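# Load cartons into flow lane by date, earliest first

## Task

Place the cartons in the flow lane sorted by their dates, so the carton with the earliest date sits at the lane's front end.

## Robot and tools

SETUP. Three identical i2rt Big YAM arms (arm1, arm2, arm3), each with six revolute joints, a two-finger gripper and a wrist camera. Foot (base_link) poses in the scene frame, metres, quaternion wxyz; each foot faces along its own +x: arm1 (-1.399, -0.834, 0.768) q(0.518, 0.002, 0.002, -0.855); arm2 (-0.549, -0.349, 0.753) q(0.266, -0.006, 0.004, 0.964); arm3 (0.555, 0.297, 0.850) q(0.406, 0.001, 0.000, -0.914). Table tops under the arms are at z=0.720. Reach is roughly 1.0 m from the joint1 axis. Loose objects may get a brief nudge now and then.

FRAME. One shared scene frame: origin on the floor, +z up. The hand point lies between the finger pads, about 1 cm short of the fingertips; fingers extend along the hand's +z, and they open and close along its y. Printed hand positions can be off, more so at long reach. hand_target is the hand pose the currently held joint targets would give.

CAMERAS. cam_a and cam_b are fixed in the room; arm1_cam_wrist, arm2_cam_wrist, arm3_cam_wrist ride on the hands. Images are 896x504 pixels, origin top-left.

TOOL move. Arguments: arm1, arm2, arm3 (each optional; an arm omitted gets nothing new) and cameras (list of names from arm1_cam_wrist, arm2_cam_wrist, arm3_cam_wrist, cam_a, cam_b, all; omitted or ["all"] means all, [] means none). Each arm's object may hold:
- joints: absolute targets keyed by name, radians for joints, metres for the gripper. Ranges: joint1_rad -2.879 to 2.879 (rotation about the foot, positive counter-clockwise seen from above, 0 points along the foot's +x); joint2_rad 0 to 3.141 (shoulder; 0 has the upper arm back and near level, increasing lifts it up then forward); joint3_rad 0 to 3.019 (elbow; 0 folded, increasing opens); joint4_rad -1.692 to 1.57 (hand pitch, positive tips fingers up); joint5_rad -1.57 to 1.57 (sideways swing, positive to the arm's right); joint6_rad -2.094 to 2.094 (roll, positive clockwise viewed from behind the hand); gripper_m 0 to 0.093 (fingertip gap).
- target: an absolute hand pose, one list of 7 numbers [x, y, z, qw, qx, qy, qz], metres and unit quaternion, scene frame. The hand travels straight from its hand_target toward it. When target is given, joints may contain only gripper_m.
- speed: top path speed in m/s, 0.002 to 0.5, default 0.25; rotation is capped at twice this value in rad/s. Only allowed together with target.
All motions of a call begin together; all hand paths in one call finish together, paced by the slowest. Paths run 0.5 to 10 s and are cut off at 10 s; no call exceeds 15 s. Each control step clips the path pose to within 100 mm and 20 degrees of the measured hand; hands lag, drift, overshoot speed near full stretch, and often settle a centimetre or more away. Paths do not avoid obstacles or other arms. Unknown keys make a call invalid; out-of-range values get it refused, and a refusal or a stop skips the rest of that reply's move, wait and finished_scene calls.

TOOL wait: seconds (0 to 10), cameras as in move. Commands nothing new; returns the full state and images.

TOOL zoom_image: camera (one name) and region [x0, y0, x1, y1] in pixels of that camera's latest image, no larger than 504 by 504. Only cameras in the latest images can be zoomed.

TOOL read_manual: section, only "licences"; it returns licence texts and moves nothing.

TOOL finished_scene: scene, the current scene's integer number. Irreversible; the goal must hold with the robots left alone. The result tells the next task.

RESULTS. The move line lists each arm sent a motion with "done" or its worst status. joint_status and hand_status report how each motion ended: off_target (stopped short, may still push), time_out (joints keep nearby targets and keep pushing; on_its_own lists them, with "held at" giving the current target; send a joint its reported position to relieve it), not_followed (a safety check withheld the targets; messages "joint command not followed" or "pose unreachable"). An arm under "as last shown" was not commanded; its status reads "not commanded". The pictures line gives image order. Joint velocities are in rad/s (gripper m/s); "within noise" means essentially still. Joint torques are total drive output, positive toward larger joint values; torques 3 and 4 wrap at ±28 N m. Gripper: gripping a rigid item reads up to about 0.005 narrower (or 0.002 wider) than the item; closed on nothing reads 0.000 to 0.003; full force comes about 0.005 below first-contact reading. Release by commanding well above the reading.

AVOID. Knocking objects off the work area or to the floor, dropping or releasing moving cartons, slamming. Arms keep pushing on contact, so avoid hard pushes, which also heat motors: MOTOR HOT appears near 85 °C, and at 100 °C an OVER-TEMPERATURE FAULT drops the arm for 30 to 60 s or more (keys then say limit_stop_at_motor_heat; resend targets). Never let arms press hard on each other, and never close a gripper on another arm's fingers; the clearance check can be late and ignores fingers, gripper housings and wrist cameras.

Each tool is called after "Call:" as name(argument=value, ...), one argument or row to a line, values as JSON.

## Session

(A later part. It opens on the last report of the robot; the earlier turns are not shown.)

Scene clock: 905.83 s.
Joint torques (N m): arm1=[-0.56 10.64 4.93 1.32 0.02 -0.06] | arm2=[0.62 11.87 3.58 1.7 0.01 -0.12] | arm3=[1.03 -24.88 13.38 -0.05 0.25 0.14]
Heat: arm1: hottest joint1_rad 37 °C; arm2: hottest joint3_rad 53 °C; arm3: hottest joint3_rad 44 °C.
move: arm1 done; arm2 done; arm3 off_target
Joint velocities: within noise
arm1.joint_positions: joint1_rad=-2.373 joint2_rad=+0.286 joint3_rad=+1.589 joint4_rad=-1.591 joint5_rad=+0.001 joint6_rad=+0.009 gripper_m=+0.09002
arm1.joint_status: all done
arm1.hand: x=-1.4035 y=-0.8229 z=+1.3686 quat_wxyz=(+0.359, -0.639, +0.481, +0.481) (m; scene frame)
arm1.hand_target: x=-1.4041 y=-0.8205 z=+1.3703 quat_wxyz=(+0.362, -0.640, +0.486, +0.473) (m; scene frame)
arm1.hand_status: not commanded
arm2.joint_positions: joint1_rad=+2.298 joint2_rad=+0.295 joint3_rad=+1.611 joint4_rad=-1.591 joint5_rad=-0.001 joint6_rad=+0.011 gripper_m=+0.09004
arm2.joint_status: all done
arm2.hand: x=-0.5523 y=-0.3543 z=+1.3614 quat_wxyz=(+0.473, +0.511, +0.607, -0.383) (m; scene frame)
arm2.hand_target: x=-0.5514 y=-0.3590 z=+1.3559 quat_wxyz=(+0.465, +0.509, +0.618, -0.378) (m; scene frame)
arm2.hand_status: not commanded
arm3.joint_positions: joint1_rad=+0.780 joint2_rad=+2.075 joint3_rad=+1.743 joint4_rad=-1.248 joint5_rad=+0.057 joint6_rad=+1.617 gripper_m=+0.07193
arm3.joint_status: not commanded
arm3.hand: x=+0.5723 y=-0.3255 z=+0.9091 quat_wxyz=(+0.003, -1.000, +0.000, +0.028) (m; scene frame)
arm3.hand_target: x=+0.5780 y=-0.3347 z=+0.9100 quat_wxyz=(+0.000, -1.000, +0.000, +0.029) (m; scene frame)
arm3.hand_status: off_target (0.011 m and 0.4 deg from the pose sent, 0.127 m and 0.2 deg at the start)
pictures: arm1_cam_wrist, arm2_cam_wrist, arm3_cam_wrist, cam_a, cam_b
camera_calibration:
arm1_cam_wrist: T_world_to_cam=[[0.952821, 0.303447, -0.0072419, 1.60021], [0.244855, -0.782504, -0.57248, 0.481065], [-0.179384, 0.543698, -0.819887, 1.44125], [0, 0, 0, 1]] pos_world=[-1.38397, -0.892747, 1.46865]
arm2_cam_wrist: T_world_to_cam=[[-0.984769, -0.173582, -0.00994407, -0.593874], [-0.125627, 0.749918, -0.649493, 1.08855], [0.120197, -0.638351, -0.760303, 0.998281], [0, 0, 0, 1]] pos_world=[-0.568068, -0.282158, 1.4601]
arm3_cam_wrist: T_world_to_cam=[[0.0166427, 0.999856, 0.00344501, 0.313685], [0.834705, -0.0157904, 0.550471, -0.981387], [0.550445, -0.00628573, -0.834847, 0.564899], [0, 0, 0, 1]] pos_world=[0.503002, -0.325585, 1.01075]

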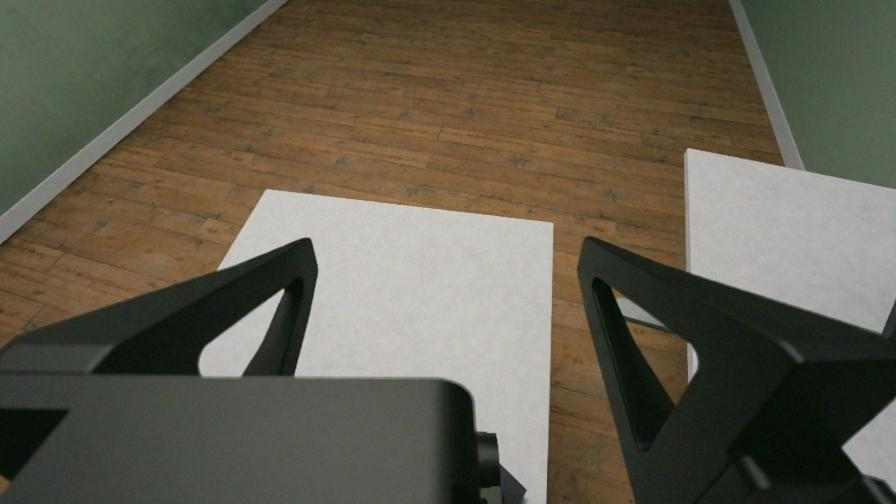

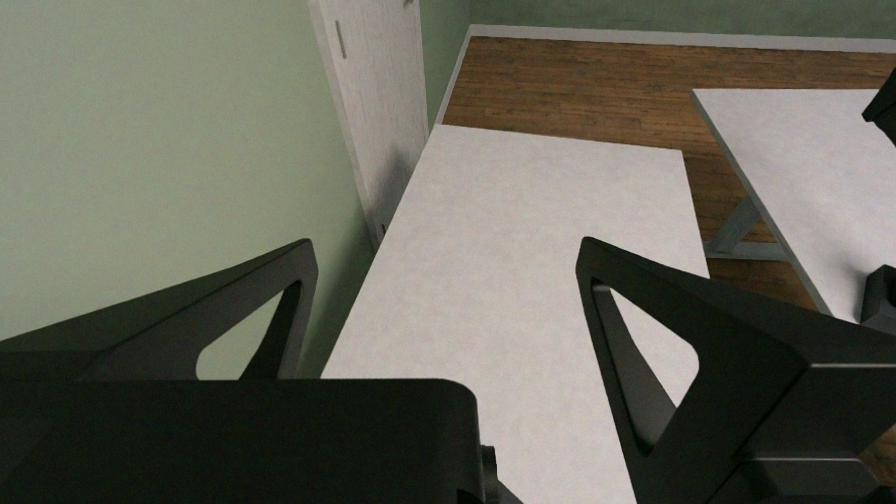

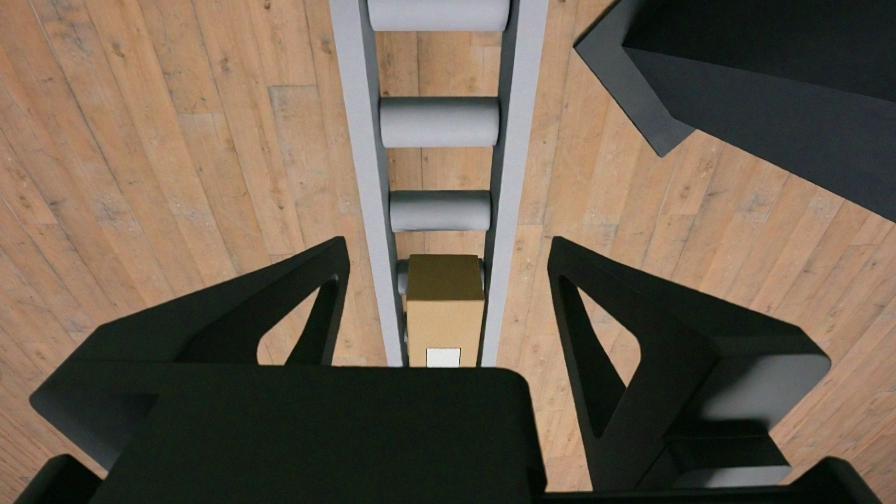

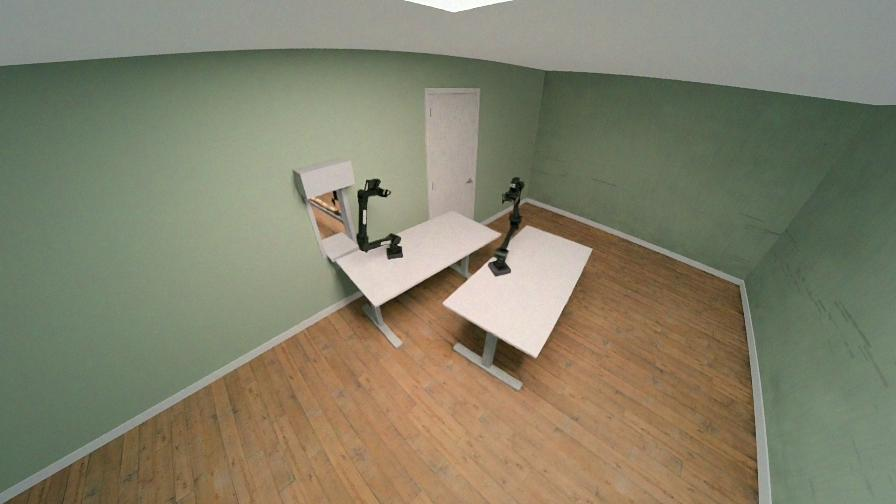

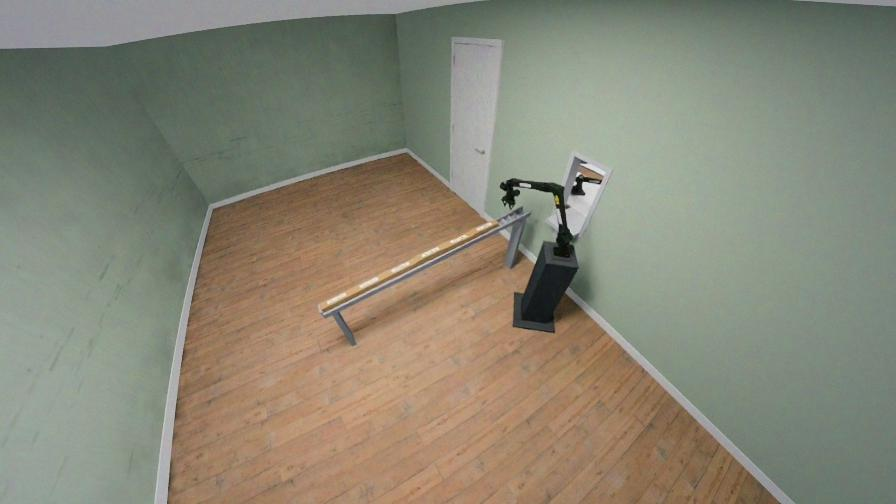

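Call:
move(
  cameras=["all"],
)

Scene clock: 936.00 s.
Joint torques (N m): arm1=[-0.5 10.7 4.94 1.31 0.03 -0.06] | arm2=[0.56 11.99 3.56 1.69 0.01 -0.12] | arm3=[0.79 -24.88 13.41 -0.12 0.27 0.15]
Heat: arm1: hottest joint1_rad 37 °C; arm2: hottest joint3_rad 48 °C; arm3: hottest joint3_rad 45 °C.
Joint velocities: within noise
arm1.joint_positions: joint1_rad=-2.373 joint2_rad=+0.286 joint3_rad=+1.589 joint4_rad=-1.591 joint5_rad=+0.001 joint6_rad=+0.009 gripper_m=+0.09002
arm1.joint_status: all done
arm1.hand: x=-1.4035 y=-0.8229 z=+1.3686 quat_wxyz=(+0.359, -0.639, +0.481, +0.481) (m; scene frame)
arm1.hand_target: x=-1.4041 y=-0.8205 z=+1.3703 quat_wxyz=(+0.362, -0.640, +0.486, +0.473) (m; scene frame)
arm1.hand_status: not commanded
arm2.joint_positions: joint1_rad=+2.298 joint2_rad=+0.295 joint3_rad=+1.611 joint4_rad=-1.591 joint5_rad=-0.001 joint6_rad=+0.011 gripper_m=+0.09004
arm2.joint_status: all done
arm2.hand: x=-0.5523 y=-0.3543 z=+1.3614 quat_wxyz=(+0.473, +0.511, +0.607, -0.383) (m; scene frame)
arm2.hand_target: x=-0.5514 y=-0.3590 z=+1.3559 quat_wxyz=(+0.465, +0.509, +0.618, -0.378) (m; scene frame)
arm2.hand_status: not commanded
arm3.joint_positions: joint1_rad=+0.780 joint2_rad=+2.075 joint3_rad=+1.743 joint4_rad=-1.248 joint5_rad=+0.057 joint6_rad=+1.617 gripper_m=+0.07193
arm3.joint_status: not commanded
arm3.hand: x=+0.5723 y=-0.3255 z=+0.9091 quat_wxyz=(+0.003, -1.000, +0.000, +0.028) (m; scene frame)
arm3.hand_target: x=+0.5780 y=-0.3347 z=+0.9100 quat_wxyz=(+0.000, -1.000, +0.000, +0.029) (m; scene frame)
arm3.hand_status: off_target (0.011 m and 0.4 deg from the pose sent, 0.127 m and 0.2 deg at the start)
pictures: arm1_cam_wrist, arm2_cam_wrist, arm3_cam_wrist, cam_a, cam_b
camera_calibration:
arm1_cam_wrist: T_world_to_cam=[[0.952821, 0.303447, -0.0072419, 1.60021], [0.244855, -0.782504, -0.57248, 0.481065], [-0.179384, 0.543698, -0.819887, 1.44125], [0, 0, 0, 1]] pos_world=[-1.38397, -0.892747, 1.46865]
arm2_cam_wrist: T_world_to_cam=[[-0.984742, -0.173761, -0.00951752, -0.594433], [-0.126029, 0.749811, -0.649538, 1.08838], [0.120001, -0.638428, -0.760269, 0.998087], [0, 0, 0, 1]] pos_world=[-0.567968, -0.282158, 1.4601]
arm3_cam_wrist: T_world_to_cam=[[0.0166427, 0.999856, 0.00344501, 0.313685], [0.834705, -0.0157904, 0.550471, -0.981387], [0.550445, -0.00628573, -0.834847, 0.564899], [0, 0, 0, 1]] pos_world=[0.503002, -0.325585, 1.01075]

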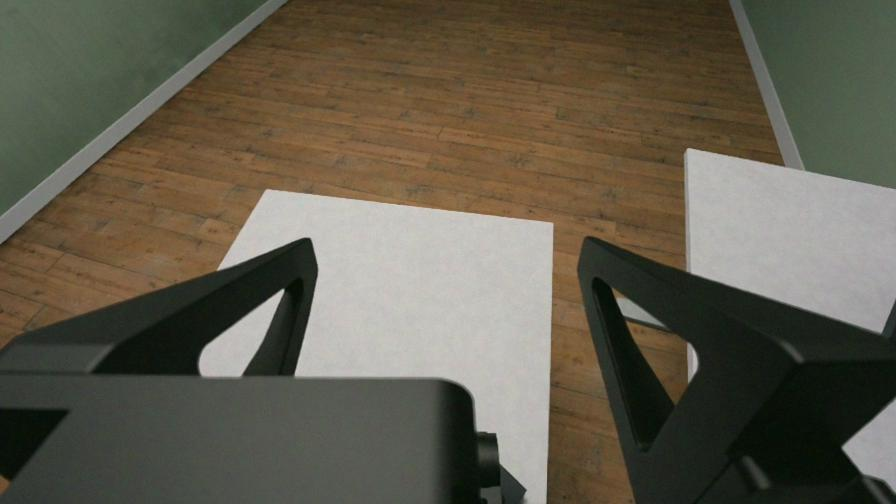

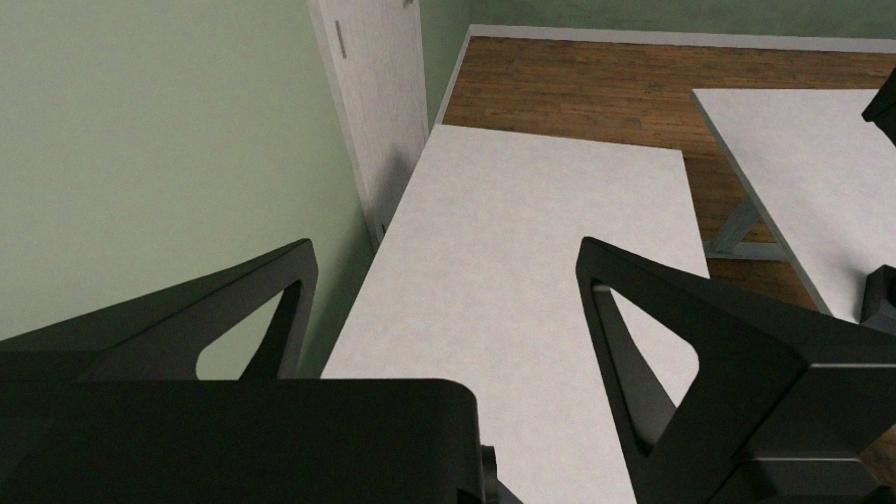

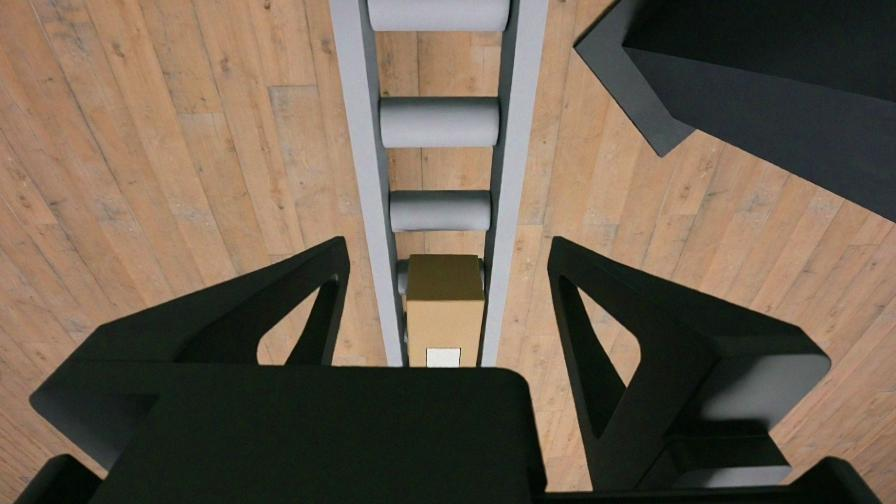

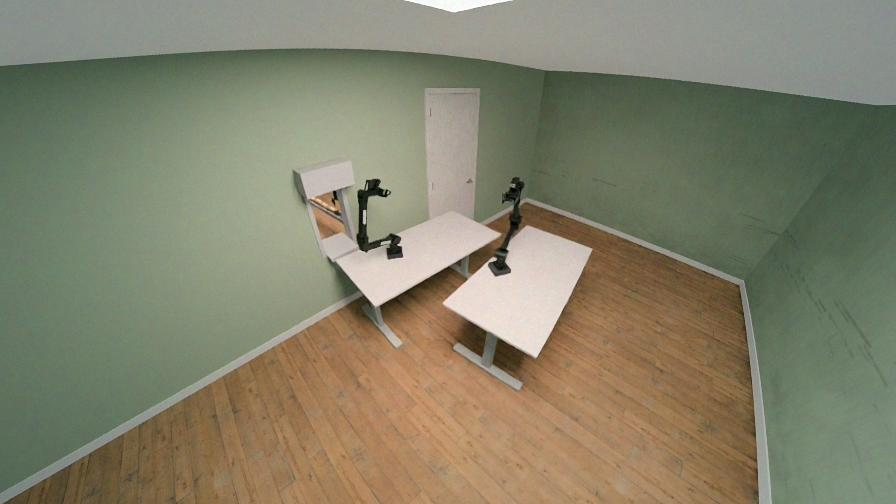

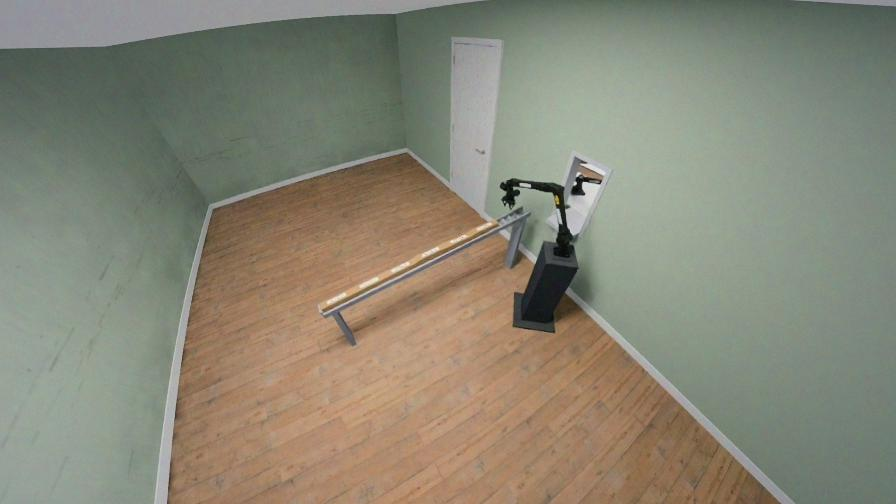

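Call:
move(
  arm3={"joints": {"joint1_rad": 0.78, "joint2_rad": 2.075, "joint3_rad": 1.743, "joint4_rad": -1.248, "joint5_rad": 0.057, "joint6_rad": 1.617, "gripper_m": 0.09}},
  arm1={"joints": {"joint1_rad": 0.6, "joint2_rad": 0.3, "joint3_rad": 1.6, "joint4_rad": -1.6, "joint5_rad": 0.0, "joint6_rad": 0.0}},
  arm2={"joints": {"joint1_rad": 0.75, "joint2_rad": 0.3, "joint3_rad": 1.6, "joint4_rad": -1.6, "joint5_rad": 0.0, "joint6_rad": 0.0}},
  cameras=["all"],
)

Call:
zoom_image(
  camera="arm3_cam_wrist",
  region=[300, 0, 600, 150],
)

Call:
zoom_image(
  camera="cam_a",
  region=[320, 190, 600, 370],
)

Call:
zoom_image(
  camera="cam_b",
  region=[300, 170, 560, 330],
)

Scene clock: 1036.87 s.
Joint torques (N m): arm1=[2.02 10.34 5.12 1.29 0.04 -0.06] | arm2=[-0.73 11.75 3.64 1.69 0 -0.12] | arm3=[0.09 -26.58 10.19 0.29 0.17 0.07]
Heat: arm1: hottest joint1_rad 37 °C; arm2: hottest joint2_rad 41 °C; arm3: hottest joint3_rad 47 °C.
move: arm1 done; arm2 done; arm3 done
Joint velocities: within noise
arm1.joint_positions: joint1_rad=+0.583 joint2_rad=+0.286 joint3_rad=+1.589 joint4_rad=-1.591 joint5_rad=+0.001 joint6_rad=+0.009 gripper_m=+0.09006
arm1.joint_status: all done
arm1.hand: x=-1.3991 y=-0.8519 z=+1.3684 quat_wxyz=(-0.445, -0.541, -0.593, +0.397) (m; scene frame)
arm1.hand_target: x=-1.3984 y=-0.8544 z=+1.3701 quat_wxyz=(-0.443, -0.536, -0.602, +0.392) (m; scene frame)
arm1.hand_status: not commanded
arm2.joint_positions: joint1_rad=+0.758 joint2_rad=+0.295 joint3_rad=+1.611 joint4_rad=-1.591 joint5_rad=+0.000 joint6_rad=+0.011 gripper_m=+0.09005
arm2.joint_status: all done
arm2.hand: x=-0.5666 y=-0.3444 z=+1.3612 quat_wxyz=(+0.074, +0.796, +0.079, -0.596) (m; scene frame)
arm2.hand_target: x=-0.5713 y=-0.3452 z=+1.3555 quat_wxyz=(+0.067, +0.803, +0.081, -0.587) (m; scene frame)
arm2.hand_status: not commanded
arm3.joint_positions: joint1_rad=+0.780 joint2_rad=+2.075 joint3_rad=+1.743 joint4_rad=-1.248 joint5_rad=+0.057 joint6_rad=+1.617 gripper_m=+0.08991
arm3.joint_status: all done
arm3.hand: x=+0.5723 y=-0.3255 z=+0.9091 quat_wxyz=(+0.003, -1.000, +0.000, +0.028) (m; scene frame)
arm3.hand_target: x=+0.5725 y=-0.3254 z=+0.9092 quat_wxyz=(+0.003, -1.000, +0.000, +0.028) (m; scene frame)
arm3.hand_status: not commanded
pictures: arm1_cam_wrist, arm2_cam_wrist, arm3_cam_wrist, cam_a, cam_b
camera_calibration:
arm1_cam_wrist: T_world_to_cam=[[-0.992291, -0.123137, -0.0139837, -1.47077], [-0.0938008, 0.820005, -0.564617, 1.33782], [0.080992, -0.558953, -0.825235, 0.889892], [0, 0, 0, 1]] pos_world=[-1.40602, -0.780717, 1.46916]
arm2_cam_wrist: T_world_to_cam=[[-0.203841, 0.978882, -0.0154311, 0.240694], [0.758806, 0.148014, -0.634275, 1.35233], [-0.618596, -0.141001, -0.772954, 0.776011], [0, 0, 0, 1]] pos_world=[-0.497055, -0.326357, 1.46128]
arm3_cam_wrist: T_world_to_cam=[[0.0166427, 0.999856, 0.00344501, 0.313685], [0.834705, -0.0157904, 0.550471, -0.981387], [0.550445, -0.00628573, -0.834847, 0.564899], [0, 0, 0, 1]] pos_world=[0.503002, -0.325585, 1.01075]

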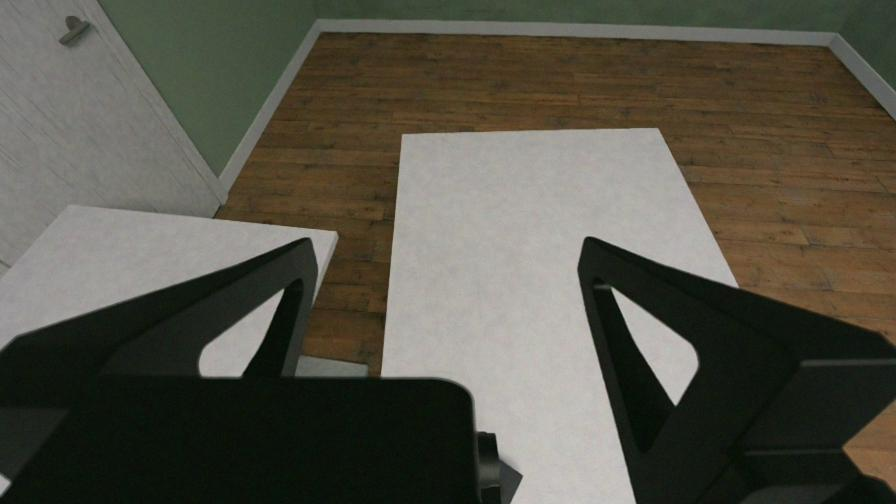

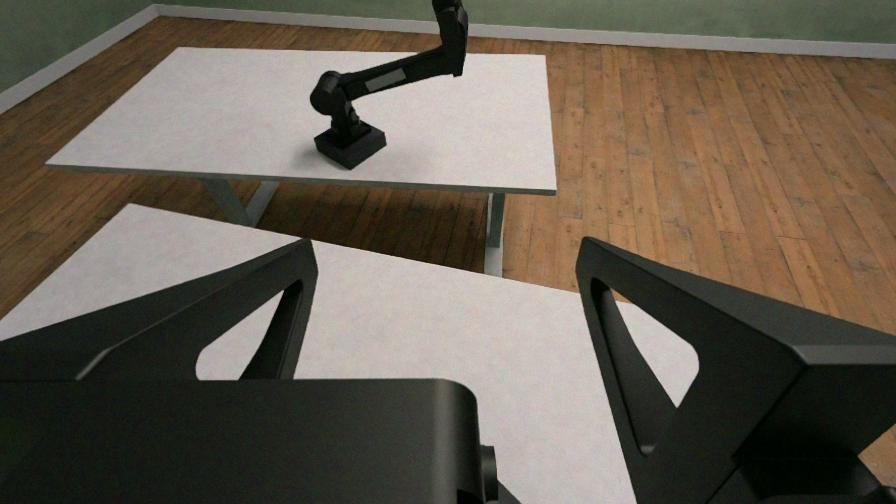

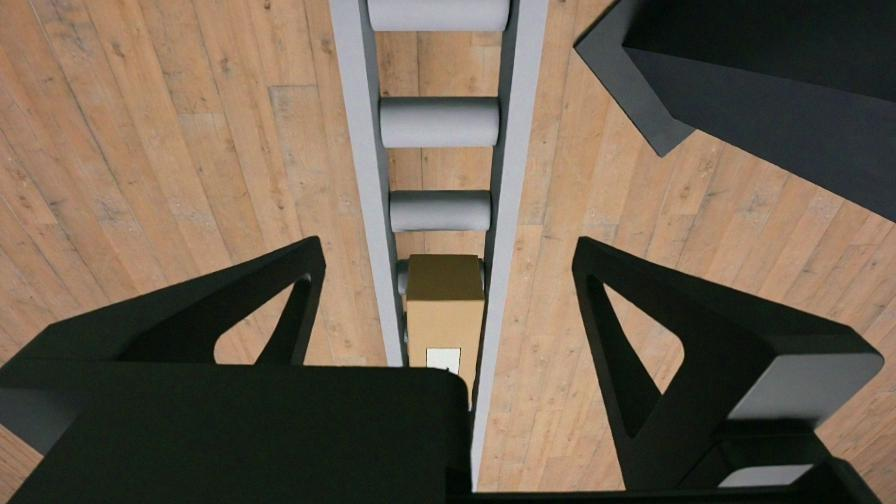

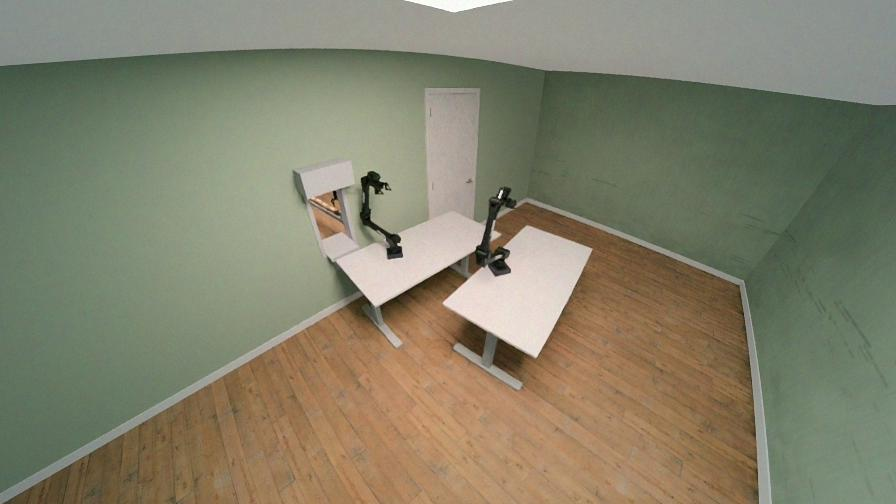

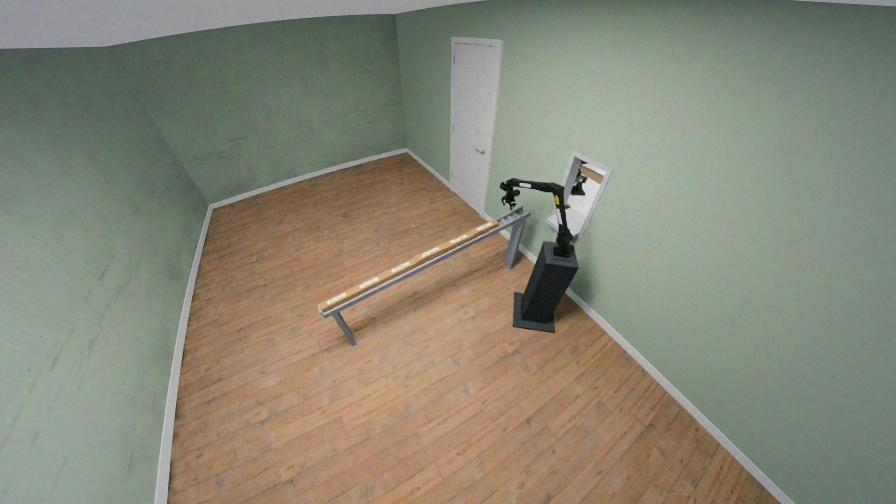

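Scaled by 1.680 from the camera's 896x504 image, which has a finer 1280x720 frame.

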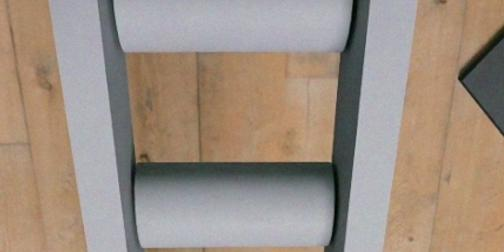

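Scaled by 1.800 from the camera's 896x504 image, which has a finer 1280x720 frame.

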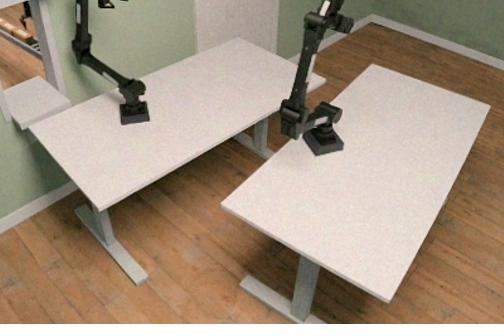

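Scaled by 1.938 from the camera's 896x504 image, which has a finer 1280x720 frame.

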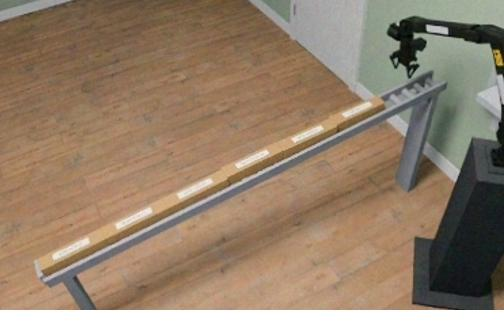

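Call:
finished_scene(
  scene=1,
)

The scene is finished: the task was done.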